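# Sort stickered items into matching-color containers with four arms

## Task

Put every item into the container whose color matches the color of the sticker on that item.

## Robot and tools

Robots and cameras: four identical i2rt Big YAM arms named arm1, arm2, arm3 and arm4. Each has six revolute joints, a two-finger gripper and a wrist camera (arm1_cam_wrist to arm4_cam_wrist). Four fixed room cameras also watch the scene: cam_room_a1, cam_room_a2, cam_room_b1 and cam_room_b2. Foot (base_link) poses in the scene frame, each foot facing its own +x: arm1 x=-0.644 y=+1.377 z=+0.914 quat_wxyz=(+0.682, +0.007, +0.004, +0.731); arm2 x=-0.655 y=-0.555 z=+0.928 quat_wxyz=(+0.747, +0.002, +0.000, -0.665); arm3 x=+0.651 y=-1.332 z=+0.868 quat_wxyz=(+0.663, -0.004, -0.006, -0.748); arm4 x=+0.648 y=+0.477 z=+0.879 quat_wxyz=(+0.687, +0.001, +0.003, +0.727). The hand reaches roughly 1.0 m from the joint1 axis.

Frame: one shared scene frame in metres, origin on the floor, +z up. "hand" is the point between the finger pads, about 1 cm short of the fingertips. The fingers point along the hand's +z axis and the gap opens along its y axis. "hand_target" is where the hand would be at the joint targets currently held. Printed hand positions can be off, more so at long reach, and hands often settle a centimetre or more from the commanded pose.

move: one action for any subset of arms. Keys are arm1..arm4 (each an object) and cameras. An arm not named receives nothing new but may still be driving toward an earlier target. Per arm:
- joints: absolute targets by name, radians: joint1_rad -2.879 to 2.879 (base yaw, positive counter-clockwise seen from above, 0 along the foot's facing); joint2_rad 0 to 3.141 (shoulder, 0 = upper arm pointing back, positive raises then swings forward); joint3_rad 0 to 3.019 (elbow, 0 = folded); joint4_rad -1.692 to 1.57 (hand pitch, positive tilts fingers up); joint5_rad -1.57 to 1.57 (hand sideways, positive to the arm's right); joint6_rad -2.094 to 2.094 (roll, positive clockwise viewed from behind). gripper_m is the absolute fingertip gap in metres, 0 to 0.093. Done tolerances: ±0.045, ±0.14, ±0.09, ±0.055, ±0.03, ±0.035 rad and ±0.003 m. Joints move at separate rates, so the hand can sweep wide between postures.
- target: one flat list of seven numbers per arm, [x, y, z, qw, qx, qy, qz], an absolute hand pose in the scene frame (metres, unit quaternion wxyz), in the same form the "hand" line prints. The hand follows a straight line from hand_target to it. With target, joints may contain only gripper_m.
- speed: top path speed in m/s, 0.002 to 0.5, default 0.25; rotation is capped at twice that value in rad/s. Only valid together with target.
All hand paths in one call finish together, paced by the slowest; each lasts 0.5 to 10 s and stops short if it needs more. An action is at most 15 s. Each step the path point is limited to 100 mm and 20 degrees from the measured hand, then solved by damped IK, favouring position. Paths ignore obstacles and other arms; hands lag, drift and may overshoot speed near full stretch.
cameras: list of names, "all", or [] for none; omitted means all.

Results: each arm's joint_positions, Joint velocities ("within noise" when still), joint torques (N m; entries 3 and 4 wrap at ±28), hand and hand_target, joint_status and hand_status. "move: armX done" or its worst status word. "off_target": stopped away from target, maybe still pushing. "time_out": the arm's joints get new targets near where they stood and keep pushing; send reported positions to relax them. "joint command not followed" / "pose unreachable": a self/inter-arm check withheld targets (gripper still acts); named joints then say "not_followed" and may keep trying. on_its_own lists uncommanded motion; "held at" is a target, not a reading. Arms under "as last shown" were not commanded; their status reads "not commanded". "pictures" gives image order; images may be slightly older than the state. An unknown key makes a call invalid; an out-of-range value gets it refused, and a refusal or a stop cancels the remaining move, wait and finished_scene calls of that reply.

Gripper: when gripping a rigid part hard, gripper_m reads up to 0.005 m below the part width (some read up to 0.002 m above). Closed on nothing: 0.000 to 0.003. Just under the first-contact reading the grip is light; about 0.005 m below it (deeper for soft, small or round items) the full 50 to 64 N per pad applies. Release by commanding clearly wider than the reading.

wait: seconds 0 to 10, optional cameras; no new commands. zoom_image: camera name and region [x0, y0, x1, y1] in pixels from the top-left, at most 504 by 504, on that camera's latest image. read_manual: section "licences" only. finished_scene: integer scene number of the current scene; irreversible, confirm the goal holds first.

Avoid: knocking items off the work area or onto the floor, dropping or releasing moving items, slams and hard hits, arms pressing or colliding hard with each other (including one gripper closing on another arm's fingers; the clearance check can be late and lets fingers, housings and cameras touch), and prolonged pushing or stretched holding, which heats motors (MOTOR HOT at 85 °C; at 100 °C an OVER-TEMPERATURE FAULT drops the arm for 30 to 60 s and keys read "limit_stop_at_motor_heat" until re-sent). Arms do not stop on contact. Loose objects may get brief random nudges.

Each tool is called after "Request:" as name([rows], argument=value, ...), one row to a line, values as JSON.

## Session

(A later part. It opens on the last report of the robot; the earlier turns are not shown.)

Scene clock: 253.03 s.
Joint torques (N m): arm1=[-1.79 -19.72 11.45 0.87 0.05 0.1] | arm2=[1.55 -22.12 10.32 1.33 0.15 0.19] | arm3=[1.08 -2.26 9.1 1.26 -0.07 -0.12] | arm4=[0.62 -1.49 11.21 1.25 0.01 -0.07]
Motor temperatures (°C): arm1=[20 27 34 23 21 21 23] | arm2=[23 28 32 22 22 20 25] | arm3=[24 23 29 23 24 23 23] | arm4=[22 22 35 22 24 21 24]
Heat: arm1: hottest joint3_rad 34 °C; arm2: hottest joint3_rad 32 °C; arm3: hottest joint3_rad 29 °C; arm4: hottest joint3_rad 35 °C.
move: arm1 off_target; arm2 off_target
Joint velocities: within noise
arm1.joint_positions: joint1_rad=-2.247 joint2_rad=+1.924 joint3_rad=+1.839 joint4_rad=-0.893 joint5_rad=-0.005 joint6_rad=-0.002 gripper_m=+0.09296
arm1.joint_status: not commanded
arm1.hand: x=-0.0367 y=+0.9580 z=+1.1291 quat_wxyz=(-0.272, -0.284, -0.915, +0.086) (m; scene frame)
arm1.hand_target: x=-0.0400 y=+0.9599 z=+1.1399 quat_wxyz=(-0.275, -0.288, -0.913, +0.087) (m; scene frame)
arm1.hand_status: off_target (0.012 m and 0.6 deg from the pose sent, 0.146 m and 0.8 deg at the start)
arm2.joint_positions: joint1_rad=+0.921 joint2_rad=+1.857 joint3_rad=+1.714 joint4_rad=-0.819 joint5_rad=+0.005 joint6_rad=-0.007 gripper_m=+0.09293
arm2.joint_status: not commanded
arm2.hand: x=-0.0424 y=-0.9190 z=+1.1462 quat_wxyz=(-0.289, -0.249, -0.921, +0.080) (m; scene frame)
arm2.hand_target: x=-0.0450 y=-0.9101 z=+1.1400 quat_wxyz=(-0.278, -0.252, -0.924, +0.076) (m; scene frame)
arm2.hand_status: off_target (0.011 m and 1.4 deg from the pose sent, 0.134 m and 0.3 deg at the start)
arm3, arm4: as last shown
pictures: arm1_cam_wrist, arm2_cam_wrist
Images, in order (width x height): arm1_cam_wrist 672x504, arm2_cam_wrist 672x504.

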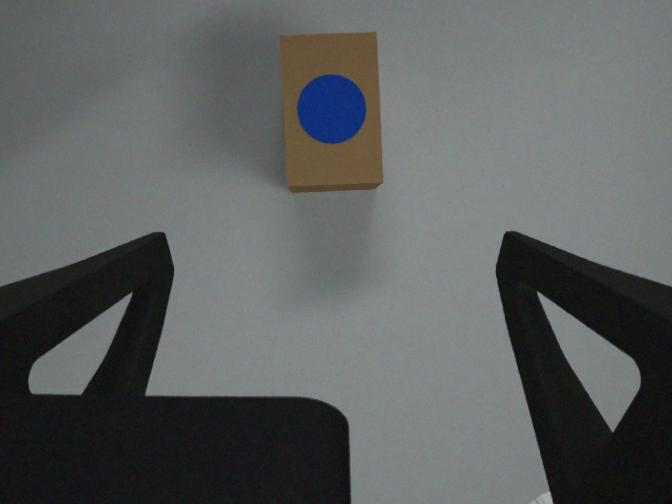

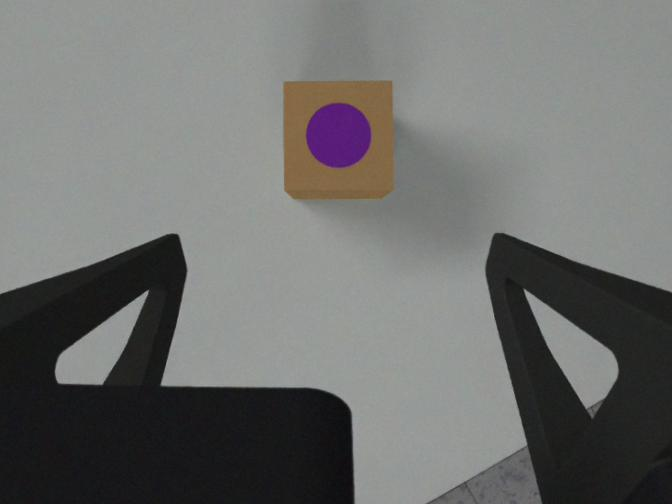

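Request:
move(arm1={"target": [-0.13, 1.02, 1.19, 0.2749, 0.2880, 0.9133, -0.0867], "speed": 0.15}, arm2={"target": [-0.14, -0.86, 1.19, 0.2781, 0.2519, 0.9239, -0.0758], "speed": 0.15}, cameras=[])

Request:
move(arm1={"joints": {"joint2_rad": 0.8, "joint3_rad": 1.25, "joint4_rad": -1.5}}, arm2={"joints": {"joint2_rad": 0.8, "joint3_rad": 1.25, "joint4_rad": -1.5}}, arm3={"joints": {"joint1_rad": -1.0}}, arm4={"joints": {"joint1_rad": 0.9}}, cameras=["cam_room_a1", "cam_room_a2"])

Scene clock: 260.20 s.
Joint torques (N m): arm1=[-2.2 -14.51 11.62 0.91 -0.01 0.07] | arm2=[0.79 -17.26 10.43 1.39 -0.05 0.13] | arm3=[1.38 -2.26 9.07 1.24 -0.07 -0.12] | arm4=[0.85 -2.37 11.1 1.31 -0.03 -0.1]
Motor temperatures (°C): arm1=[20 27 35 23 21 21 22] | arm2=[23 28 32 22 22 20 24] | arm3=[24 23 29 23 24 23 23] | arm4=[22 22 35 22 24 21 24]
Heat: arm1: hottest joint3_rad 35 °C; arm2: hottest joint3_rad 32 °C; arm3: hottest joint3_rad 29 °C; arm4: hottest joint3_rad 35 °C.
move: arm1 done; arm2 done
Joint velocities: within noise
arm1.joint_positions: joint1_rad=-2.247 joint2_rad=+1.618 joint3_rad=+1.551 joint4_rad=-0.913 joint5_rad=-0.005 joint6_rad=-0.001 gripper_m=+0.09296
arm1.joint_status: not commanded
arm1.hand: x=-0.1254 y=+1.0200 z=+1.1807 quat_wxyz=(-0.271, -0.284, -0.916, +0.086) (m; scene frame)
arm1.hand_target: x=-0.1300 y=+1.0199 z=+1.1901 quat_wxyz=(-0.275, -0.288, -0.913, +0.087) (m; scene frame)
arm1.hand_status: done (0.010 m and 0.7 deg from the pose sent, 0.128 m and 0.6 deg at the start)
arm2.joint_positions: joint1_rad=+0.921 joint2_rad=+1.560 joint3_rad=+1.453 joint4_rad=-0.860 joint5_rad=+0.005 joint6_rad=-0.007 gripper_m=+0.09293
arm2.joint_status: not commanded
arm2.hand: x=-0.1349 y=-0.8647 z=+1.1948 quat_wxyz=(-0.287, -0.249, -0.922, +0.080) (m; scene frame)
arm2.hand_target: x=-0.1399 y=-0.8601 z=+1.1901 quat_wxyz=(-0.278, -0.252, -0.924, +0.076) (m; scene frame)
arm2.hand_status: done (0.008 m and 1.1 deg from the pose sent, 0.122 m and 1.4 deg at the start)
arm3, arm4: as last shown
pictures: none
No camera images: "cameras" was empty.

Scene clock: 261.80 s.
Joint torques (N m): arm1=[-2.02 0.91 11.4 0.69 0.02 0.07] | arm2=[0.79 -2.26 10.73 1.31 -0.04 0.13] | arm3=[0.56 -2.61 9.11 1.22 -0.01 -0.1] | arm4=[0.91 -1.85 11.17 1.35 0.03 -0.11]
Motor temperatures (°C): arm1=[20 27 35 23 21 21 22] | arm2=[23 28 32 22 22 20 24] | arm3=[24 23 29 23 24 23 23] | arm4=[22 22 35 22 24 21 24]
Heat: arm1: hottest joint3_rad 35 °C; arm2: hottest joint3_rad 32 °C; arm3: hottest joint3_rad 29 °C; arm4: hottest joint3_rad 35 °C.
move: arm1 done; arm2 done; arm3 done; arm4 done
Joint velocities: within noise
arm1.joint_positions: joint1_rad=-2.247 joint2_rad=+0.796 joint3_rad=+1.241 joint4_rad=-1.491 joint5_rad=-0.005 joint6_rad=-0.001 gripper_m=+0.09296
arm1.joint_status: all done
arm1.hand: x=-0.4128 y=+1.2207 z=+1.3105 quat_wxyz=(-0.241, -0.287, -0.924, +0.076) (m; scene frame)
arm1.hand_target: x=-0.4137 y=+1.2199 z=+1.3124 quat_wxyz=(-0.239, -0.292, -0.923, +0.075) (m; scene frame)
arm1.hand_status: not commanded
arm2.joint_positions: joint1_rad=+0.921 joint2_rad=+0.792 joint3_rad=+1.247 joint4_rad=-1.488 joint5_rad=+0.005 joint6_rad=-0.007 gripper_m=+0.09293
arm2.joint_status: all done
arm2.hand: x=-0.4210 y=-0.6966 z=+1.3327 quat_wxyz=(-0.256, -0.252, -0.931, +0.071) (m; scene frame)
arm2.hand_target: x=-0.4209 y=-0.6957 z=+1.3304 quat_wxyz=(-0.248, -0.254, -0.932, +0.068) (m; scene frame)
arm2.hand_status: not commanded
arm3.joint_positions: joint1_rad=-0.990 joint2_rad=+0.797 joint3_rad=+1.199 joint4_rad=-1.299 joint5_rad=+0.001 joint6_rad=+0.006 gripper_m=+0.09398
arm3.joint_status: all done
arm3.hand: x=+0.3718 y=-1.4633 z=+1.2753 quat_wxyz=(-0.083, -0.919, -0.210, +0.323) (m; scene frame)
arm3.hand_target: x=+0.3698 y=-1.4611 z=+1.2746 quat_wxyz=(-0.080, -0.920, -0.208, +0.322) (m; scene frame)
arm3.hand_status: not commanded
arm4.joint_positions: joint1_rad=+0.898 joint2_rad=+0.790 joint3_rad=+1.165 joint4_rad=-1.307 joint5_rad=+0.001 joint6_rad=+0.013 gripper_m=+0.09398
arm4.joint_status: all done
arm4.hand: x=+0.4008 y=+0.6557 z=+1.2693 quat_wxyz=(-0.091, +0.902, -0.295, -0.301) (m; scene frame)
arm4.hand_target: x=+0.3956 y=+0.6586 z=+1.2852 quat_wxyz=(-0.097, +0.900, -0.286, -0.315) (m; scene frame)
arm4.hand_status: not commanded
pictures: cam_room_a1, cam_room_a2
Images, in order (width x height): cam_room_a1 672x504, cam_room_a2 672x504.

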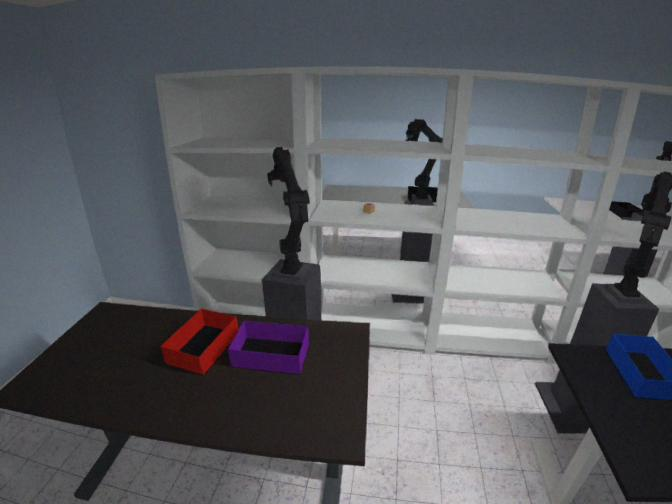

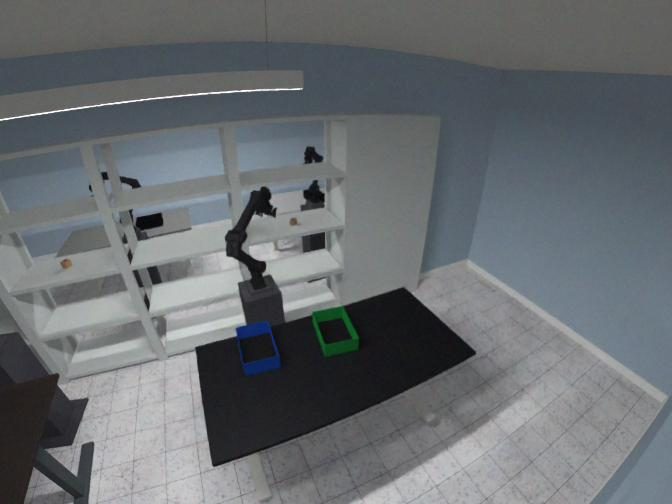

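Request:
move(arm1={"joints": {"joint1_rad": -1.2}}, arm2={"joints": {"joint1_rad": 0.1}}, arm3={"joints": {"joint1_rad": -2.0}}, cameras=[])

Request:
move(arm3={"target": [0.142, -1.028, 1.18, 0.0770, -0.9228, 0.2559, 0.2777], "speed": 0.2}, arm4={"target": [0.14, 0.83, 1.18, 0.0867, -0.9133, 0.2880, 0.2749], "speed": 0.2}, cameras=["arm3_cam_wrist", "arm4_cam_wrist"])

Scene clock: 275.13 s.
Joint torques (N m): arm1=[-1.32 0.62 11.3 0.98 0.06 0.07] | arm2=[0.44 -2.49 10.7 1.32 0.01 0.12] | arm3=[0.67 -2.67 9.16 1.17 0 -0.11] | arm4=[1.03 -1.79 11.04 1.33 0.03 -0.08]
Motor temperatures (°C): arm1=[20 27 34 23 21 21 22] | arm2=[23 28 33 22 22 20 24] | arm3=[24 23 29 23 24 23 23] | arm4=[22 22 36 22 24 21 24]
Heat: arm1: hottest joint3_rad 34 °C; arm2: hottest joint3_rad 33 °C; arm3: hottest joint3_rad 29 °C; arm4: hottest joint3_rad 36 °C.
move: arm1 done; arm2 done; arm3 done
Joint velocities: within noise
arm1.joint_positions: joint1_rad=-1.206 joint2_rad=+0.796 joint3_rad=+1.241 joint4_rad=-1.491 joint5_rad=-0.007 joint6_rad=-0.001 gripper_m=+0.09297
arm1.joint_status: all done
arm1.hand: x=-0.3898 y=+1.4916 z=+1.3108 quat_wxyz=(-0.246, +0.208, -0.945, -0.062) (m; scene frame)
arm1.hand_target: x=-0.3907 y=+1.4929 z=+1.3128 quat_wxyz=(-0.243, +0.209, -0.945, -0.062) (m; scene frame)
arm1.hand_status: not commanded
arm2.joint_positions: joint1_rad=+0.105 joint2_rad=+0.792 joint3_rad=+1.247 joint4_rad=-1.488 joint5_rad=+0.003 joint6_rad=-0.007 gripper_m=+0.09294
arm2.joint_status: all done
arm2.hand: x=-0.5968 y=-0.8236 z=+1.3320 quat_wxyz=(-0.206, -0.600, -0.755, +0.166) (m; scene frame)
arm2.hand_target: x=-0.5982 y=-0.8234 z=+1.3297 quat_wxyz=(-0.199, -0.606, -0.753, +0.161) (m; scene frame)
arm2.hand_status: not commanded
arm3.joint_positions: joint1_rad=-1.990 joint2_rad=+0.797 joint3_rad=+1.199 joint4_rad=-1.299 joint5_rad=+0.000 joint6_rad=+0.006 gripper_m=+0.09399
arm3.joint_status: all done
arm3.hand: x=+0.3843 y=-1.1660 z=+1.2712 quat_wxyz=(+0.081, -0.910, +0.256, +0.317) (m; scene frame)
arm3.hand_target: x=+0.3852 y=-1.1629 z=+1.2705 quat_wxyz=(+0.083, -0.910, +0.258, +0.314) (m; scene frame)
arm3.hand_status: not commanded
arm4: as last shown
pictures: none
No camera images: "cameras" was empty.

Scene clock: 277.47 s.
Joint torques (N m): arm1=[-1.49 0.5 11.19 0.87 0.04 0.08] | arm2=[0.38 -2.43 10.73 1.31 0.01 0.13] | arm3=[2.32 -16.03 14.04 1.42 0.13 -0.03] | arm4=[1.55 -16.03 12.83 1.25 0.21 -0.02]
Motor temperatures (°C): arm1=[20 27 34 23 21 21 22] | arm2=[23 28 33 22 22 20 24] | arm3=[24 23 29 23 24 23 23] | arm4=[22 22 36 22 24 21 24]
Heat: arm1: hottest joint3_rad 34 °C; arm2: hottest joint3_rad 33 °C; arm3: hottest joint3_rad 29 °C; arm4: hottest joint3_rad 36 °C.
move: arm3 off_target; arm4 off_target
Joint velocities: within noise
arm1, arm2: as last shown
arm3.joint_positions: joint1_rad=-1.990 joint2_rad=+1.517 joint3_rad=+1.482 joint4_rad=-1.010 joint5_rad=+0.015 joint6_rad=+0.006 gripper_m=+0.09399
arm3.joint_status: not commanded
arm3.hand: x=+0.1595 y=-1.0299 z=+1.1495 quat_wxyz=(+0.069, -0.930, +0.264, +0.247) (m; scene frame)
arm3.hand_target: x=+0.1437 y=-1.0289 z=+1.1800 quat_wxyz=(+0.077, -0.923, +0.256, +0.278) (m; scene frame)
arm3.hand_status: off_target (0.035 m and 3.9 deg from the pose sent, 0.293 m and 4.8 deg at the start)
arm4.joint_positions: joint1_rad=+0.906 joint2_rad=+1.590 joint3_rad=+1.537 joint4_rad=-0.992 joint5_rad=+0.007 joint6_rad=+0.013 gripper_m=+0.09398
arm4.joint_status: not commanded
arm4.hand: x=+0.1561 y=+0.8237 z=+1.1554 quat_wxyz=(-0.077, +0.919, -0.297, -0.250) (m; scene frame)
arm4.hand_target: x=+0.1414 y=+0.8291 z=+1.1800 quat_wxyz=(-0.087, +0.913, -0.288, -0.275) (m; scene frame)
arm4.hand_status: off_target (0.030 m and 3.3 deg from the pose sent, 0.326 m and 3.4 deg at the start)
pictures: arm3_cam_wrist, arm4_cam_wrist
Images, in order (width x height): arm3_cam_wrist 672x504, arm4_cam_wrist 672x504.

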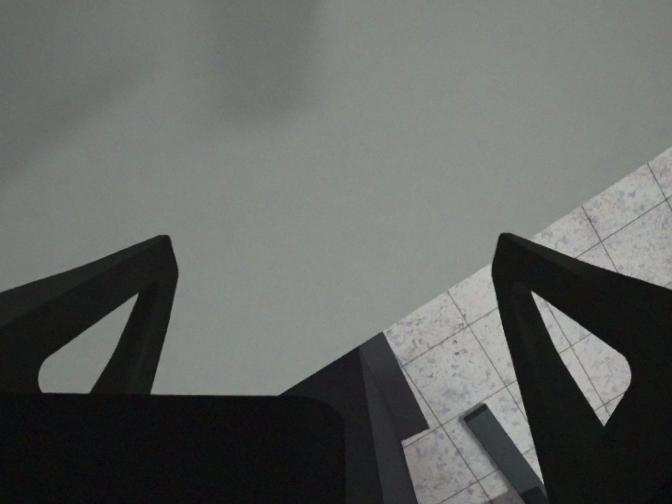

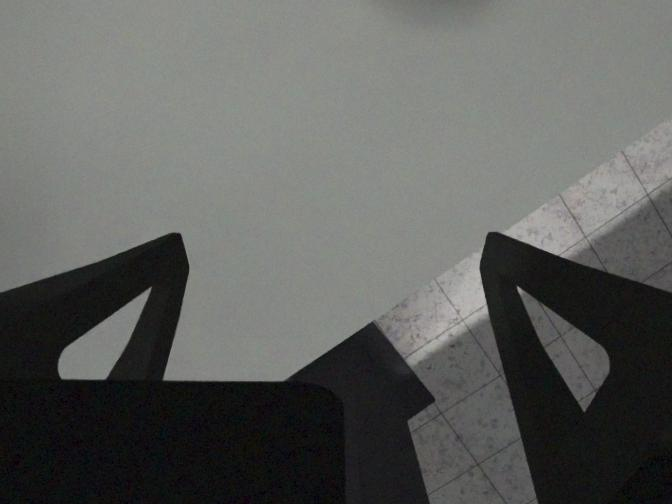

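Request:
move(arm3={"target": [0.06, -0.98, 1.15, 0.0770, -0.9228, 0.2559, 0.2777], "speed": 0.1}, arm4={"target": [0.06, 0.885, 1.15, 0.0867, -0.9133, 0.2880, 0.2749], "speed": 0.1}, cameras=["arm3_cam_wrist", "arm4_cam_wrist"])

Scene clock: 282.07 s.
Joint torques (N m): arm1=[-0.56 0.32 11.48 0.72 0.04 0.09] | arm2=[0.44 -2.49 10.74 1.26 0.01 0.12] | arm3=[2.26 -19.37 14.23 1.4 0.11 -0.05] | arm4=[1.49 -19.02 13 0.85 0.23 -0.03]
Motor temperatures (°C): arm1=[20 26 34 23 21 21 22] | arm2=[23 27 33 22 22 20 24] | arm3=[24 23 30 23 24 23 23] | arm4=[22 22 38 22 24 21 24]
Heat: arm1: hottest joint3_rad 34 °C; arm2: hottest joint3_rad 33 °C; arm3: hottest joint3_rad 30 °C; arm4: hottest joint3_rad 38 °C.
move: arm3 off_target; arm4 off_target
Joint velocities: within noise
arm1, arm2: as last shown
arm3.joint_positions: joint1_rad=-1.990 joint2_rad=+1.762 joint3_rad=+1.725 joint4_rad=-0.997 joint5_rad=+0.015 joint6_rad=+0.006 gripper_m=+0.09399
arm3.joint_status: not commanded
arm3.hand: x=+0.0791 y=-0.9820 z=+1.1262 quat_wxyz=(+0.071, -0.929, +0.263, +0.252) (m; scene frame)
arm3.hand_target: x=+0.0615 y=-0.9809 z=+1.1501 quat_wxyz=(+0.077, -0.923, +0.256, +0.278) (m; scene frame)
arm3.hand_status: off_target (0.031 m and 3.2 deg from the pose sent, 0.111 m and 3.9 deg at the start)
arm4.joint_positions: joint1_rad=+0.906 joint2_rad=+1.844 joint3_rad=+1.816 joint4_rad=-0.988 joint5_rad=+0.007 joint6_rad=+0.013 gripper_m=+0.09398
arm4.joint_status: not commanded
arm4.hand: x=+0.0751 y=+0.8800 z=+1.1374 quat_wxyz=(-0.081, +0.915, -0.296, -0.262) (m; scene frame)
arm4.hand_target: x=+0.0609 y=+0.8844 z=+1.1500 quat_wxyz=(-0.087, +0.913, -0.288, -0.275) (m; scene frame)
arm4.hand_status: off_target (0.020 m and 1.8 deg from the pose sent, 0.114 m and 3.3 deg at the start)
pictures: arm3_cam_wrist, arm4_cam_wrist
Images, in order (width x height): arm3_cam_wrist 672x504, arm4_cam_wrist 672x504.

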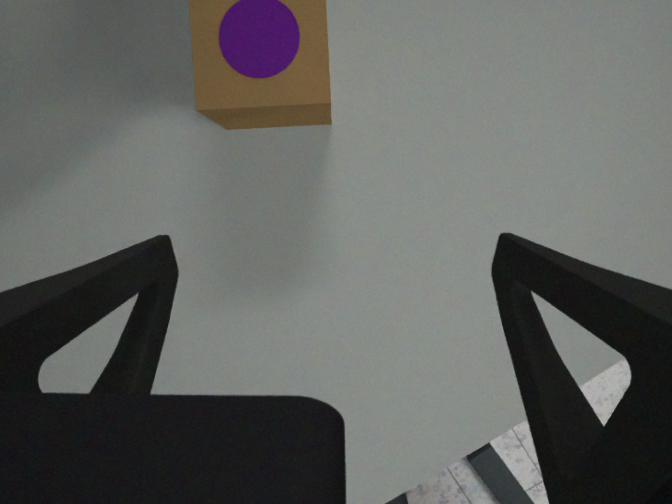

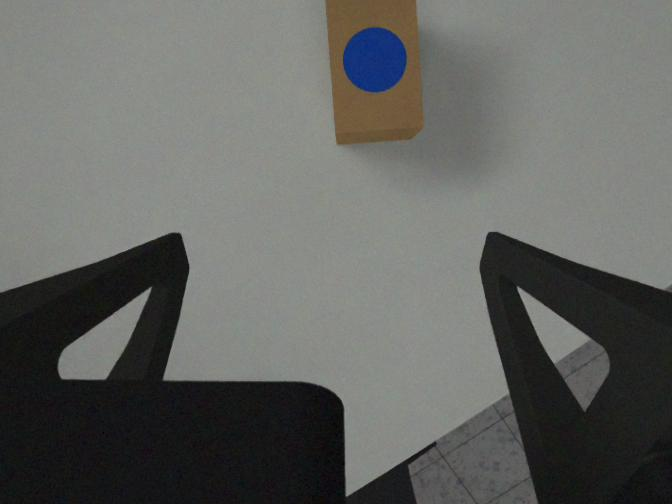

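Request:
move(arm3={"target": [-0.010, -0.967, 1.12, 0.0709, -0.9281, 0.2357, 0.2793], "speed": 0.08}, arm4={"target": [0.006, 0.950, 1.105, 0.0794, -0.9205, 0.2639, 0.2770], "speed": 0.08}, cameras=["arm3_cam_wrist", "arm4_cam_wrist"])

Scene clock: 307.20 s.
Joint torques (N m): arm1=[-0.56 0.26 11.23 0.84 0.04 0.05] | arm2=[0.5 -2.49 10.7 1.29 0.01 0.13] | arm3=[2.55 -22.18 14.34 0.77 -0.07 -0.12] | arm4=[1.14 -23.06 12.85 0.43 -0.09 -0.1]
Motor temperatures (°C): arm1=[20 26 34 23 21 21 22] | arm2=[23 27 34 22 22 20 24] | arm3=[24 25 31 23 24 23 23] | arm4=[22 23 39 22 24 21 24]
Heat: arm1: hottest joint3_rad 34 °C; arm2: hottest joint3_rad 34 °C; arm3: hottest joint3_rad 31 °C; arm4: hottest joint3_rad 39 °C.
move: arm3 off_target; arm4 off_target
Joint velocities: within noise
arm1, arm2: as last shown
arm3.joint_positions: joint1_rad=-1.961 joint2_rad=+1.958 joint3_rad=+1.938 joint4_rad=-0.997 joint5_rad=+0.012 joint6_rad=+0.002 gripper_m=+0.09399
arm3.joint_status: not commanded
arm3.hand: x=+0.0073 y=-0.9648 z=+1.1005 quat_wxyz=(+0.068, -0.931, +0.247, +0.261) (m; scene frame)
arm3.hand_target: x=-0.0088 y=-0.9678 z=+1.1201 quat_wxyz=(+0.071, -0.928, +0.236, +0.280) (m; scene frame)
arm3.hand_status: off_target (0.026 m and 2.5 deg from the pose sent, 0.091 m and 4.5 deg at the start)
arm4.joint_positions: joint1_rad=+0.878 joint2_rad=+2.102 joint3_rad=+2.108 joint4_rad=-1.013 joint5_rad=-0.037 joint6_rad=-0.058 gripper_m=+0.09398
arm4.joint_status: not commanded
arm4.hand: x=+0.0137 y=+0.9404 z=+1.0978 quat_wxyz=(-0.076, +0.921, -0.270, -0.270) (m; scene frame)
arm4.hand_target: x=+0.0066 y=+0.9495 z=+1.1051 quat_wxyz=(-0.080, +0.920, -0.264, -0.278) (m; scene frame)
arm4.hand_status: off_target (0.014 m and 1.2 deg from the pose sent, 0.103 m and 4.0 deg at the start)
pictures: arm3_cam_wrist, arm4_cam_wrist
Images, in order (width x height): arm3_cam_wrist 672x504, arm4_cam_wrist 672x504.

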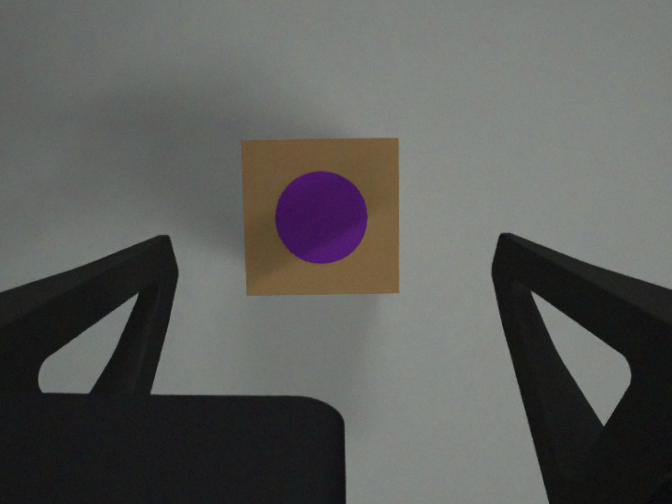

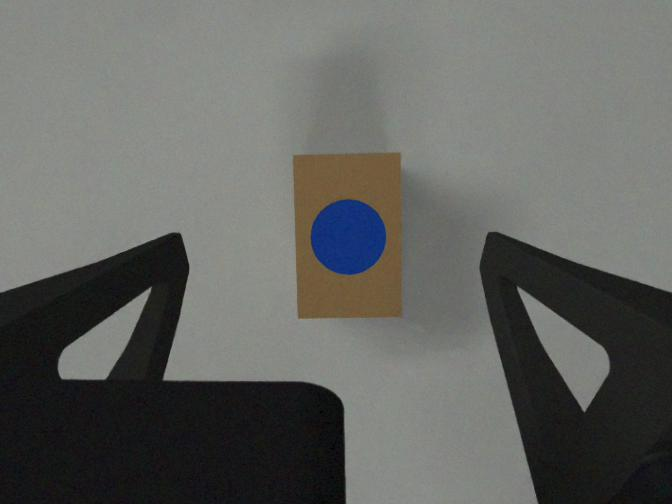

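Request:
move(arm3={"target": [-0.017, -0.969, 1.085, 0.0709, -0.9281, 0.2357, 0.2793], "speed": 0.06}, arm4={"target": [0.009, 0.954, 1.058, 0.0794, -0.9205, 0.2639, 0.2770], "speed": 0.06}, cameras=["arm3_cam_wrist", "arm4_cam_wrist"])

Scene clock: 323.50 s.
Joint torques (N m): arm1=[-0.97 1.08 11.1 1.07 0.08 0.07] | arm2=[0.5 -2.37 10.74 1.33 0 0.13] | arm3=[2.61 -22.59 9.7 1.73 0.08 -0.07] | arm4=[0.26 -22.77 9.31 1.52 -0.08 -0.11]
Motor temperatures (°C): arm1=[20 25 34 23 21 21 22] | arm2=[23 26 34 22 22 20 23] | arm3=[24 26 32 23 24 23 23] | arm4=[22 25 40 22 24 21 24]
Heat: arm1: hottest joint3_rad 34 °C; arm2: hottest joint3_rad 34 °C; arm3: hottest joint3_rad 32 °C; arm4: hottest joint3_rad 40 °C.
move: arm3 off_target; arm4 off_target
Joint velocities: within noise
arm1, arm2: as last shown
arm3.joint_positions: joint1_rad=-1.955 joint2_rad=+1.978 joint3_rad=+1.938 joint4_rad=-0.940 joint5_rad=+0.012 joint6_rad=+0.002 gripper_m=+0.09399
arm3.joint_status: not commanded
arm3.hand: x=-0.0069 y=-0.9619 z=+1.0937 quat_wxyz=(+0.072, -0.926, +0.243, +0.279) (m; scene frame)
arm3.hand_target: x=-0.0167 y=-0.9692 z=+1.0849 quat_wxyz=(+0.071, -0.928, +0.236, +0.279) (m; scene frame)
arm3.hand_status: off_target (0.015 m and 0.9 deg from the pose sent, 0.029 m and 2.5 deg at the start)
arm4.joint_positions: joint1_rad=+0.872 joint2_rad=+2.103 joint3_rad=+2.048 joint4_rad=-0.924 joint5_rad=-0.041 joint6_rad=-0.064 gripper_m=+0.09398
arm4.joint_status: not commanded
arm4.hand: x=+0.0113 y=+0.9463 z=+1.0775 quat_wxyz=(-0.080, +0.918, -0.267, -0.282) (m; scene frame)
arm4.hand_target: x=+0.0096 y=+0.9535 z=+1.0581 quat_wxyz=(-0.079, +0.920, -0.264, -0.277) (m; scene frame)
arm4.hand_status: off_target (0.021 m and 0.8 deg from the pose sent, 0.042 m and 1.2 deg at the start)
pictures: arm3_cam_wrist, arm4_cam_wrist
Images, in order (width x height): arm3_cam_wrist 672x504, arm4_cam_wrist 672x504.

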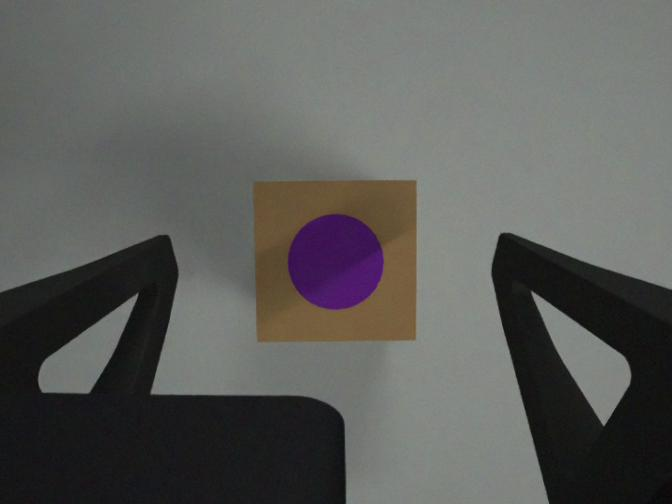

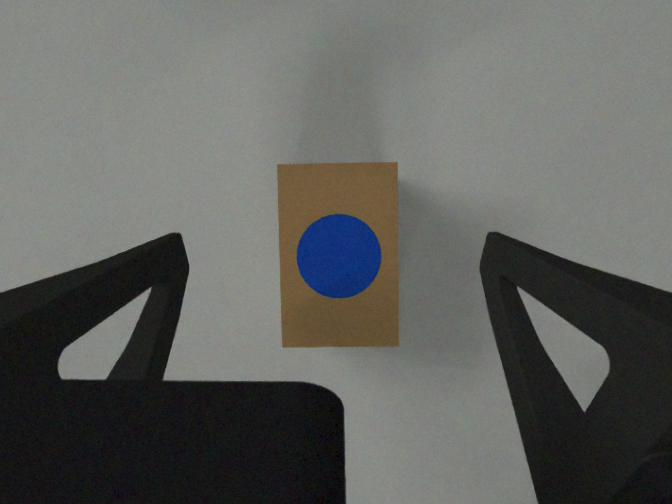

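Request:
move(arm3={"target": [-0.012, -0.971, 1.045, 0.0709, -0.9281, 0.2357, 0.2793], "speed": 0.06}, arm4={"target": [0.009, 0.954, 1.018, 0.0794, -0.9205, 0.2639, 0.2770], "speed": 0.06}, cameras=["arm3_cam_wrist", "arm4_cam_wrist"])

Scene clock: 334.23 s.
Joint torques (N m): arm1=[-1.2 0.62 11.32 0.81 0.02 0.08] | arm2=[0.26 -2.49 10.69 1.28 0.01 0.13] | arm3=[2.49 -22.59 8.96 1.73 0.05 -0.08] | arm4=[0.56 -22.83 9.2 1.47 -0.11 -0.06]
Motor temperatures (°C): arm1=[20 25 34 23 21 21 22] | arm2=[23 26 34 22 22 20 23] | arm3=[24 26 32 23 24 23 23] | arm4=[22 26 40 22 24 21 24]
Heat: arm1: hottest joint3_rad 34 °C; arm2: hottest joint3_rad 34 °C; arm3: hottest joint3_rad 32 °C; arm4: hottest joint3_rad 40 °C.
move: arm3 off_target; arm4 off_target
Joint velocities: within noise
arm1, arm2: as last shown
arm3.joint_positions: joint1_rad=-1.955 joint2_rad=+1.978 joint3_rad=+1.836 joint4_rad=-0.833 joint5_rad=+0.012 joint6_rad=+0.002 gripper_m=+0.09399
arm3.joint_status: not commanded
arm3.hand: x=-0.0047 y=-0.9636 z=+1.0553 quat_wxyz=(+0.072, -0.926, +0.243, +0.281) (m; scene frame)
arm3.hand_target: x=-0.0118 y=-0.9711 z=+1.0451 quat_wxyz=(+0.071, -0.928, +0.236, +0.279) (m; scene frame)
arm3.hand_status: off_target (0.015 m and 0.9 deg from the pose sent, 0.050 m and 0.9 deg at the start)
arm4.joint_positions: joint1_rad=+0.872 joint2_rad=+2.121 joint3_rad=+1.969 joint4_rad=-0.830 joint5_rad=-0.042 joint6_rad=-0.065 gripper_m=+0.09398
arm4.joint_status: not commanded
arm4.hand: x=+0.0103 y=+0.9467 z=+1.0364 quat_wxyz=(-0.080, +0.918, -0.267, -0.281) (m; scene frame)
arm4.hand_target: x=+0.0096 y=+0.9535 z=+1.0182 quat_wxyz=(-0.079, +0.920, -0.264, -0.277) (m; scene frame)
arm4.hand_status: off_target (0.020 m and 0.7 deg from the pose sent, 0.060 m and 0.7 deg at the start)
pictures: arm3_cam_wrist, arm4_cam_wrist
Images, in order (width x height): arm3_cam_wrist 672x504, arm4_cam_wrist 672x504.

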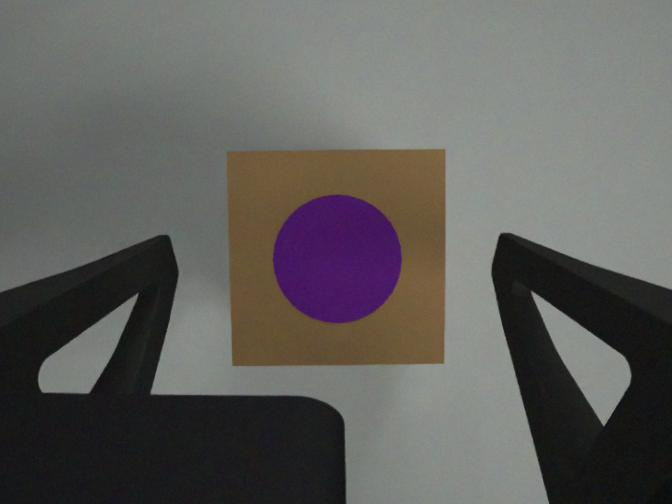

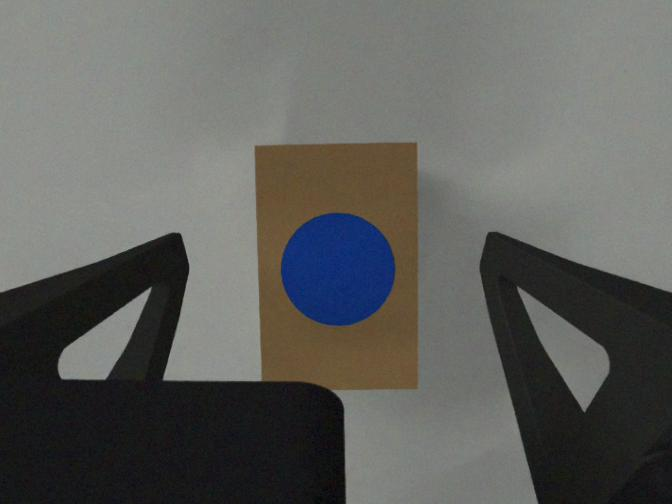

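Request:
move(arm3={"target": [-0.012, -0.971, 1.028, 0.0709, -0.9281, 0.2357, 0.2793], "speed": 0.06}, arm4={"target": [0.011, 0.953, 0.985, 0.0794, -0.9205, 0.2639, 0.2770], "speed": 0.06}, cameras=["arm3_cam_wrist", "arm4_cam_wrist"])

Scene clock: 340.87 s.
Joint torques (N m): arm1=[-0.85 0.15 11.15 0.99 0.07 0.07] | arm2=[0.32 -2.49 10.73 1.28 0.01 0.13] | arm3=[2.55 -22.18 8.76 1.76 0.04 -0.09] | arm4=[-0.15 -22.53 8.73 1.59 -0.07 -0.04]
Motor temperatures (°C): arm1=[20 25 34 23 21 21 22] | arm2=[23 26 34 22 22 20 23] | arm3=[24 26 32 23 24 23 23] | arm4=[22 27 40 22 24 21 24]
Heat: arm1: hottest joint3_rad 34 °C; arm2: hottest joint3_rad 34 °C; arm3: hottest joint3_rad 32 °C; arm4: hottest joint3_rad 40 °C.
move: arm3 off_target; arm4 off_target
Joint velocities: within noise
arm1, arm2: as last shown
arm3.joint_positions: joint1_rad=-1.955 joint2_rad=+1.983 joint3_rad=+1.807 joint4_rad=-0.793 joint5_rad=+0.012 joint6_rad=+0.002 gripper_m=+0.09399
arm3.joint_status: not commanded
arm3.hand: x=-0.0051 y=-0.9636 z=+1.0421 quat_wxyz=(+0.073, -0.925, +0.243, +0.283) (m; scene frame)
arm3.hand_target: x=-0.0116 y=-0.9712 z=+1.0281 quat_wxyz=(+0.071, -0.928, +0.236, +0.279) (m; scene frame)
arm3.hand_status: off_target (0.017 m and 1.0 deg from the pose sent, 0.029 m and 0.9 deg at the start)
arm4.joint_positions: joint1_rad=+0.872 joint2_rad=+2.127 joint3_rad=+1.911 joint4_rad=-0.750 joint5_rad=-0.043 joint6_rad=-0.069 gripper_m=+0.09398
arm4.joint_status: not commanded
arm4.hand: x=+0.0099 y=+0.9466 z=+1.0128 quat_wxyz=(-0.082, +0.917, -0.265, -0.288) (m; scene frame)
arm4.hand_target: x=+0.0119 y=+0.9522 z=+0.9853 quat_wxyz=(-0.079, +0.920, -0.264, -0.277) (m; scene frame)
arm4.hand_status: off_target (0.029 m and 1.4 deg from the pose sent, 0.052 m and 0.7 deg at the start)
pictures: arm3_cam_wrist, arm4_cam_wrist
Images, in order (width x height): arm3_cam_wrist 672x504, arm4_cam_wrist 672x504.

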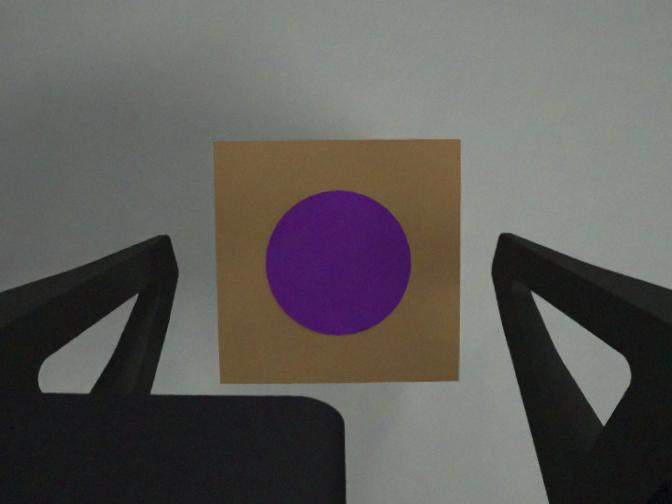

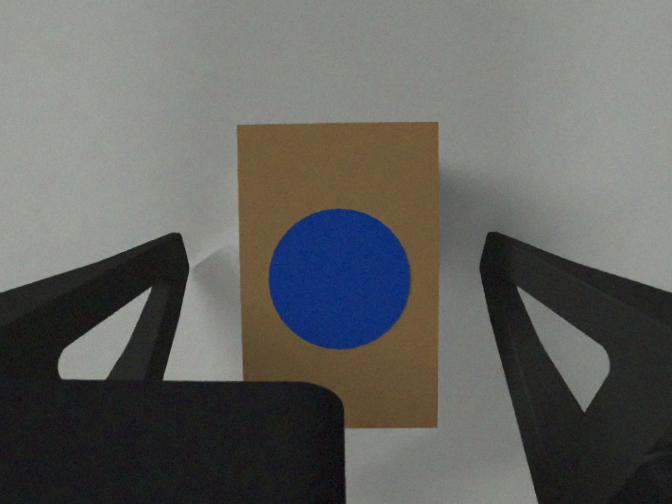

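Request:
move(arm3={"joints": {"gripper_m": 0.045}}, arm4={"target": [0.0145, 0.951, 0.973, 0.0794, -0.9205, 0.2639, 0.2770], "speed": 0.05}, cameras=["arm3_cam_wrist", "arm4_cam_wrist"])

Scene clock: 347.07 s.
Joint torques (N m): arm1=[-0.97 0.44 11.22 0.94 0.04 0.06] | arm2=[0.44 -2.37 10.71 1.28 0 0.12] | arm3=[2.43 -22.12 8.73 1.77 0.03 -0.09] | arm4=[0.26 -22.59 7.35 1.4 -0.12 -0.07]
Motor temperatures (°C): arm1=[20 25 34 23 21 21 22] | arm2=[23 26 34 22 22 20 23] | arm3=[24 26 32 23 24 23 23] | arm4=[22 27 40 22 24 21 24]
Heat: arm1: hottest joint3_rad 34 °C; arm2: hottest joint3_rad 34 °C; arm3: hottest joint3_rad 32 °C; arm4: hottest joint3_rad 40 °C.
move: arm3 off_target; arm4 off_target
Joint velocities: within noise
arm1, arm2: as last shown
arm3.joint_positions: joint1_rad=-1.955 joint2_rad=+1.983 joint3_rad=+1.807 joint4_rad=-0.793 joint5_rad=+0.012 joint6_rad=+0.001 gripper_m=+0.05282
arm3.joint_status: gripper_m off_target (ended at +0.05286, target +0.04500)
arm3.hand: x=-0.0052 y=-0.9635 z=+1.0422 quat_wxyz=(+0.073, -0.925, +0.243, +0.283) (m; scene frame)
arm3.hand_target: x=-0.0116 y=-0.9712 z=+1.0281 quat_wxyz=(+0.071, -0.928, +0.236, +0.279) (m; scene frame)
arm3.hand_status: not commanded
arm4.joint_positions: joint1_rad=+0.872 joint2_rad=+2.124 joint3_rad=+1.893 joint4_rad=-0.716 joint5_rad=-0.043 joint6_rad=-0.069 gripper_m=+0.09398
arm4.joint_status: not commanded
arm4.hand: x=+0.0086 y=+0.9477 z=+1.0108 quat_wxyz=(-0.086, +0.914, -0.263, -0.296) (m; scene frame)
arm4.hand_target: x=+0.0156 y=+0.9500 z=+0.9737 quat_wxyz=(-0.079, +0.921, -0.264, -0.277) (m; scene frame)
arm4.hand_status: off_target (0.038 m and 2.5 deg from the pose sent, 0.040 m and 1.4 deg at the start)
pictures: arm3_cam_wrist, arm4_cam_wrist
Images, in order (width x height): arm3_cam_wrist 672x504, arm4_cam_wrist 672x504.

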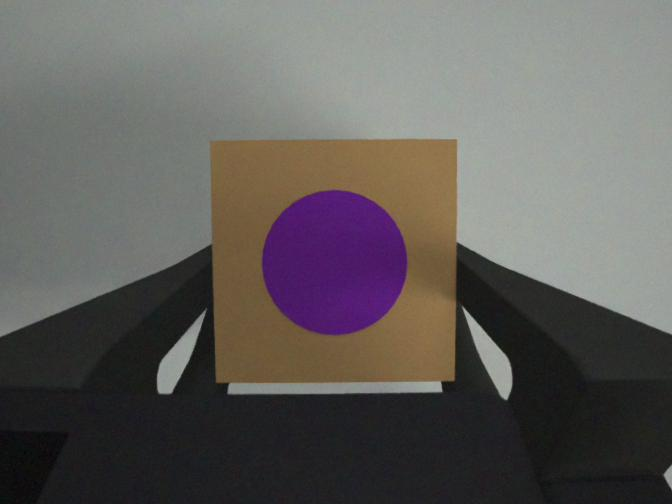

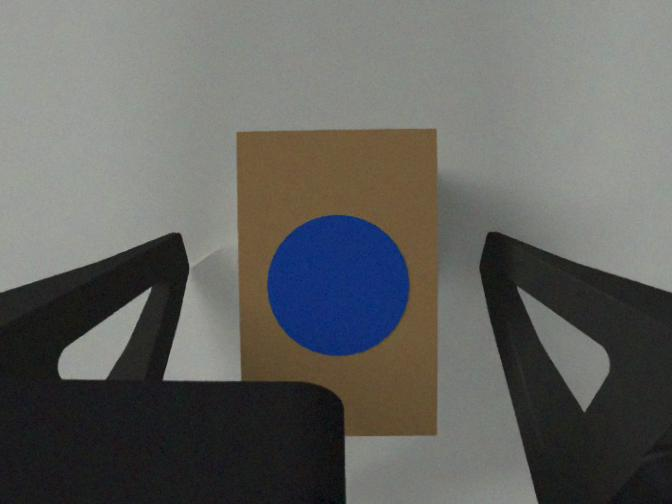

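Request:
move(arm4={"target": [0.0125, 0.952, 0.994, 0.0794, -0.9205, 0.2639, 0.2770], "speed": 0.05}, cameras=["arm4_cam_wrist"])

Request:
zoom_image(camera="arm4_cam_wrist", region=[120, 100, 540, 415])

Scene clock: 354.37 s.
Joint torques (N m): arm1=[-0.97 0.62 11.25 0.92 0.08 0.04] | arm2=[0.38 -2.43 10.71 1.29 0 0.13] | arm3=[2.32 -22.36 8.8 1.76 0.03 -0.09] | arm4=[0.32 -22.48 10.14 -0.01 -0.06 0.07]
Motor temperatures (°C): arm1=[20 25 34 23 21 21 22] | arm2=[23 26 34 22 22 20 23] | arm3=[24 26 32 23 24 23 24] | arm4=[22 27 39 22 24 21 24]
Heat: arm1: hottest joint3_rad 34 °C; arm2: hottest joint3_rad 34 °C; arm3: hottest joint3_rad 32 °C; arm4: hottest joint3_rad 39 °C.
move: arm4 off_target
Joint velocities: within noise
arm1.joint_positions: joint1_rad=-1.206 joint2_rad=+0.796 joint3_rad=+1.241 joint4_rad=-1.491 joint5_rad=-0.007 joint6_rad=-0.001 gripper_m=+0.09297
arm1.joint_status: not commanded
arm1.hand: x=-0.3898 y=+1.4916 z=+1.3108 quat_wxyz=(-0.246, +0.208, -0.945, -0.062) (m; scene frame)
arm1.hand_target: x=-0.3907 y=+1.4929 z=+1.3128 quat_wxyz=(-0.243, +0.209, -0.945, -0.062) (m; scene frame)
arm1.hand_status: not commanded
arm2.joint_positions: joint1_rad=+0.105 joint2_rad=+0.792 joint3_rad=+1.247 joint4_rad=-1.488 joint5_rad=+0.003 joint6_rad=-0.007 gripper_m=+0.09294
arm2.joint_status: not commanded
arm2.hand: x=-0.5968 y=-0.8236 z=+1.3320 quat_wxyz=(-0.206, -0.600, -0.755, +0.166) (m; scene frame)
arm2.hand_target: x=-0.5982 y=-0.8234 z=+1.3297 quat_wxyz=(-0.199, -0.606, -0.753, +0.161) (m; scene frame)
arm2.hand_status: not commanded
arm3: as last shown
arm4.joint_positions: joint1_rad=+0.872 joint2_rad=+2.123 joint3_rad=+1.894 joint4_rad=-0.721 joint5_rad=-0.043 joint6_rad=-0.081 gripper_m=+0.09398
arm4.joint_status: not commanded
arm4.hand: x=+0.0092 y=+0.9472 z=+1.0109 quat_wxyz=(-0.087, +0.916, -0.258, -0.294) (m; scene frame)
arm4.hand_target: x=+0.0128 y=+0.9517 z=+0.9942 quat_wxyz=(-0.080, +0.920, -0.264, -0.277) (m; scene frame)
arm4.hand_status: off_target (0.018 m and 2.3 deg from the pose sent, 0.018 m and 2.5 deg at the start)
pictures: arm4_cam_wrist
Images, in order (width x height): arm4_cam_wrist 672x504.

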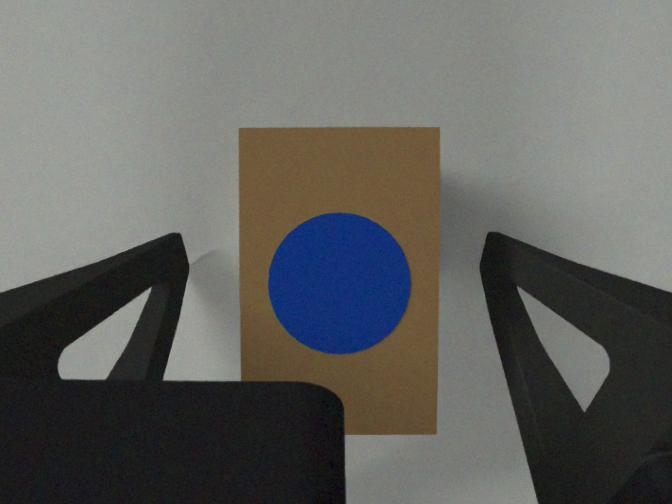

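Scaled by 1.200.

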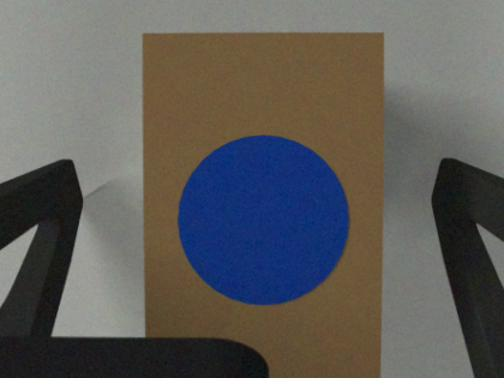

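Request:
move(arm4={"joints": {"gripper_m": 0.038}}, cameras=["arm4_cam_wrist"])

Scene clock: 359.13 s.
Joint torques (N m): arm1=[-0.73 0.73 11.3 1.06 0.04 0.07] | arm2=[0.44 -2.43 10.71 1.29 0.01 0.13] | arm3=[2.37 -22.24 8.77 1.76 0.03 -0.07] | arm4=[1.85 -23 10.28 0.09 -0.06 0.09]
Motor temperatures (°C): arm1=[20 25 34 23 21 21 22] | arm2=[23 26 34 22 22 20 23] | arm3=[24 26 32 23 24 23 24] | arm4=[22 27 39 22 24 21 24]
Heat: arm1: hottest joint3_rad 34 °C; arm2: hottest joint3_rad 34 °C; arm3: hottest joint3_rad 32 °C; arm4: hottest joint3_rad 39 °C.
move: arm4 off_target
Joint velocities: within noise
arm1, arm2, arm3: as last shown
arm4.joint_positions: joint1_rad=+0.854 joint2_rad=+2.123 joint3_rad=+1.894 joint4_rad=-0.723 joint5_rad=-0.043 joint6_rad=-0.082 gripper_m=+0.04407
arm4.joint_status: gripper_m off_target (ended at +0.04410, target +0.03800)
arm4.hand: x=+0.0180 y=+0.9584 z=+1.0105 quat_wxyz=(-0.089, +0.914, -0.266, -0.292) (m; scene frame)
arm4.hand_target: x=+0.0129 y=+0.9518 z=+0.9942 quat_wxyz=(-0.080, +0.920, -0.264, -0.277) (m; scene frame)
arm4.hand_status: not commanded
pictures: arm4_cam_wrist
Images, in order (width x height): arm4_cam_wrist 672x504.

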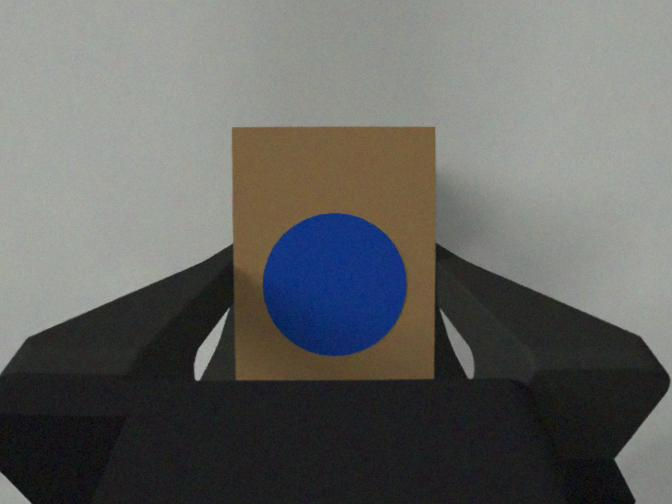

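Request:
move(arm3={"target": [0.02, -0.985, 1.13, 0.0709, -0.9281, 0.2357, 0.2793], "speed": 0.12}, arm4={"target": [0.045, 0.938, 1.13, 0.0794, -0.9205, 0.2639, 0.2770], "speed": 0.12}, cameras=["arm3_cam_wrist", "arm4_cam_wrist"])

Scene clock: 367.83 s.
Joint torques (N m): arm1=[-0.62 0.5 11.23 0.83 0.03 0.09] | arm2=[0.56 -2.37 10.71 1.31 0.01 0.12] | arm3=[2.14 -24.47 13.89 0.76 -0.05 -0.11] | arm4=[0.97 -25.17 12.68 0.53 -0.09 -0.05]
Motor temperatures (°C): arm1=[20 24 34 23 21 21 22] | arm2=[23 26 34 22 22 20 23] | arm3=[24 26 32 23 24 23 24] | arm4=[22 27 39 22 24 21 25]
Heat: arm1: hottest joint3_rad 34 °C; arm2: hottest joint3_rad 34 °C; arm3: hottest joint3_rad 32 °C; arm4: hottest joint3_rad 39 °C.
move: arm3 off_target; arm4 off_target
Joint velocities: within noise
arm1, arm2: as last shown
arm3.joint_positions: joint1_rad=-1.955 joint2_rad=+1.884 joint3_rad=+1.807 joint4_rad=-0.969 joint5_rad=+0.012 joint6_rad=+0.001 gripper_m=+0.05282
arm3.joint_status: not commanded
arm3.hand: x=+0.0332 y=-0.9841 z=+1.0896 quat_wxyz=(+0.064, -0.935, +0.245, +0.247) (m; scene frame)
arm3.hand_target: x=+0.0218 y=-0.9859 z=+1.1298 quat_wxyz=(+0.071, -0.928, +0.236, +0.279) (m; scene frame)
arm3.hand_status: off_target (0.043 m and 4.0 deg from the pose sent, 0.094 m and 1.1 deg at the start)
arm4.joint_positions: joint1_rad=+0.854 joint2_rad=+2.011 joint3_rad=+1.969 joint4_rad=-1.001 joint5_rad=-0.048 joint6_rad=-0.082 gripper_m=+0.04407
arm4.joint_status: not commanded
arm4.hand: x=+0.0515 y=+0.9317 z=+1.0963 quat_wxyz=(-0.071, +0.926, -0.270, -0.253) (m; scene frame)
arm4.hand_target: x=+0.0462 y=+0.9372 z=+1.1298 quat_wxyz=(-0.080, +0.920, -0.264, -0.277) (m; scene frame)
arm4.hand_status: off_target (0.035 m and 3.1 deg from the pose sent, 0.124 m and 2.2 deg at the start)
pictures: arm3_cam_wrist, arm4_cam_wrist
Images, in order (width x height): arm3_cam_wrist 672x504, arm4_cam_wrist 672x504.

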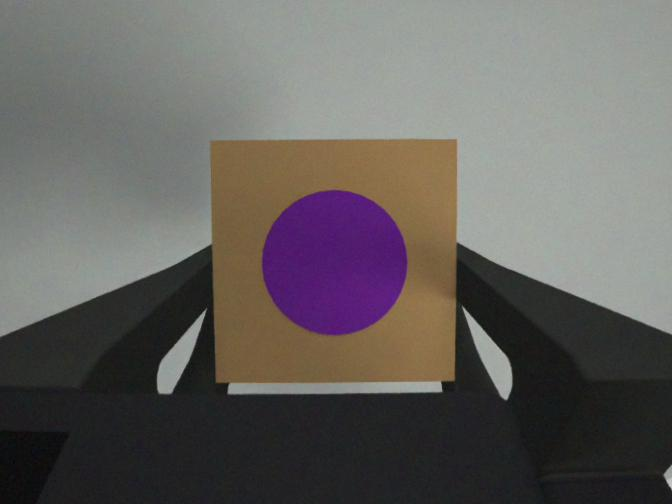

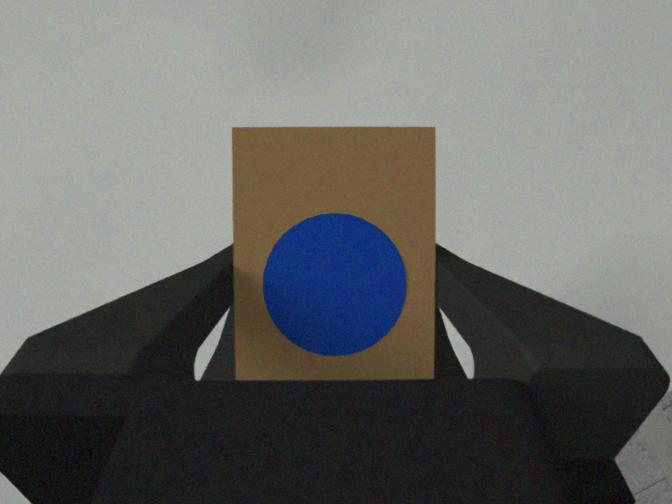

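Request:
move(arm3={"target": [0.14, -1.045, 1.20, 0.0709, -0.9281, 0.2357, 0.2793], "speed": 0.15}, arm4={"target": [0.16, 0.85, 1.20, 0.0794, -0.9205, 0.2639, 0.2770], "speed": 0.15}, cameras=[])

Request:
move(arm3={"joints": {"joint2_rad": 0.8, "joint3_rad": 1.2, "joint4_rad": -1.4, "joint5_rad": 0, "joint6_rad": 0}}, arm4={"joints": {"joint2_rad": 0.8, "joint3_rad": 1.2, "joint4_rad": -1.4, "joint5_rad": 0, "joint6_rad": 0}}, cameras=["arm3_cam_wrist", "arm4_cam_wrist"])

Scene clock: 374.70 s.
Joint torques (N m): arm1=[-1.85 0.26 11.18 0.9 0.03 0.03] | arm2=[0.26 -2.49 10.71 1.28 0.01 0.14] | arm3=[1.67 -17.2 9.37 0.98 -0.06 -0.13] | arm4=[0.56 -18.02 9.44 0.62 -0.1 -0.04]
Motor temperatures (°C): arm1=[20 24 34 23 21 21 22] | arm2=[23 26 34 22 22 20 23] | arm3=[24 26 33 23 24 23 24] | arm4=[22 27 40 22 24 21 25]
Heat: arm1: hottest joint3_rad 34 °C; arm2: hottest joint3_rad 34 °C; arm3: hottest joint3_rad 33 °C; arm4: hottest joint3_rad 40 °C.
move: arm3 done; arm4 done
Joint velocities: within noise
arm1, arm2: as last shown
arm3.joint_positions: joint1_rad=-1.955 joint2_rad=+1.515 joint3_rad=+1.581 joint4_rad=-1.049 joint5_rad=+0.009 joint6_rad=-0.002 gripper_m=+0.05282
arm3.joint_status: not commanded
arm3.hand: x=+0.1387 y=-1.0416 z=+1.1958 quat_wxyz=(+0.071, -0.927, +0.241, +0.277) (m; scene frame)
arm3.hand_target: x=+0.1400 y=-1.0450 z=+1.1999 quat_wxyz=(+0.071, -0.928, +0.236, +0.279) (m; scene frame)
arm3.hand_status: done (0.006 m and 0.7 deg from the pose sent, 0.165 m and 4.0 deg at the start)
arm4.joint_positions: joint1_rad=+0.854 joint2_rad=+1.603 joint3_rad=+1.636 joint4_rad=-1.028 joint5_rad=-0.049 joint6_rad=-0.082 gripper_m=+0.04407
arm4.joint_status: not commanded
arm4.hand: x=+0.1568 y=+0.8505 z=+1.1936 quat_wxyz=(-0.079, +0.920, -0.267, -0.275) (m; scene frame)
arm4.hand_target: x=+0.1600 y=+0.8501 z=+1.1999 quat_wxyz=(-0.079, +0.921, -0.264, -0.277) (m; scene frame)
arm4.hand_status: done (0.007 m and 0.5 deg from the pose sent, 0.171 m and 3.1 deg at the start)
pictures: none
No camera images: "cameras" was empty.

Scene clock: 376.30 s.
Joint torques (N m): arm1=[-0.79 -0.09 11.25 0.92 0.08 0.09] | arm2=[0.32 -2.43 10.71 1.31 0 0.13] | arm3=[1.44 -2.9 8.81 0.95 -0.08 -0.02] | arm4=[0.91 -2.14 8.77 0.64 0.21 0.19]
Motor temperatures (°C): arm1=[20 24 34 23 21 21 22] | arm2=[23 26 34 22 22 20 23] | arm3=[24 26 33 23 24 23 24] | arm4=[22 27 40 22 24 21 25]
Heat: arm1: hottest joint3_rad 34 °C; arm2: hottest joint3_rad 34 °C; arm3: hottest joint3_rad 33 °C; arm4: hottest joint3_rad 40 °C.
move: arm3 done; arm4 done
Joint velocities: within noise
arm1, arm2: as last shown
arm3.joint_positions: joint1_rad=-1.955 joint2_rad=+0.800 joint3_rad=+1.201 joint4_rad=-1.398 joint5_rad=+0.002 joint6_rad=-0.002 gripper_m=+0.05282
arm3.joint_status: all done
arm3.hand: x=+0.3954 y=-1.1841 z=+1.2574 quat_wxyz=(+0.066, -0.929, +0.241, +0.272) (m; scene frame)
arm3.hand_target: x=+0.3953 y=-1.1857 z=+1.2567 quat_wxyz=(+0.064, -0.930, +0.240, +0.271) (m; scene frame)
arm3.hand_status: not commanded
arm4.joint_positions: joint1_rad=+0.854 joint2_rad=+0.793 joint3_rad=+1.195 joint4_rad=-1.392 joint5_rad=-0.004 joint6_rad=-0.014 gripper_m=+0.04407
arm4.joint_status: all done
arm4.hand: x=+0.4197 y=+0.6570 z=+1.2716 quat_wxyz=(-0.091, +0.908, -0.304, -0.272) (m; scene frame)
arm4.hand_target: x=+0.4205 y=+0.6585 z=+1.2711 quat_wxyz=(-0.089, +0.907, -0.313, -0.268) (m; scene frame)
arm4.hand_status: not commanded
pictures: arm3_cam_wrist, arm4_cam_wrist
Images, in order (width x height): arm3_cam_wrist 672x504, arm4_cam_wrist 672x504.

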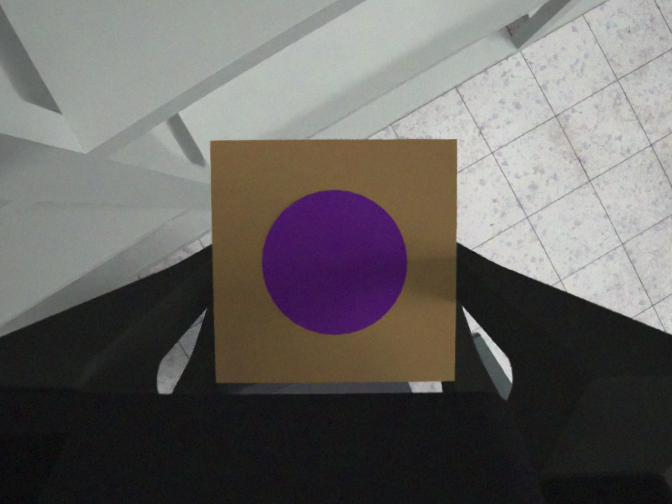

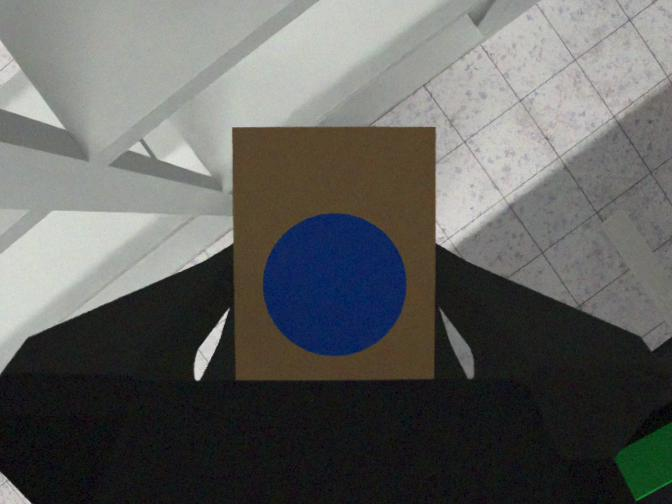

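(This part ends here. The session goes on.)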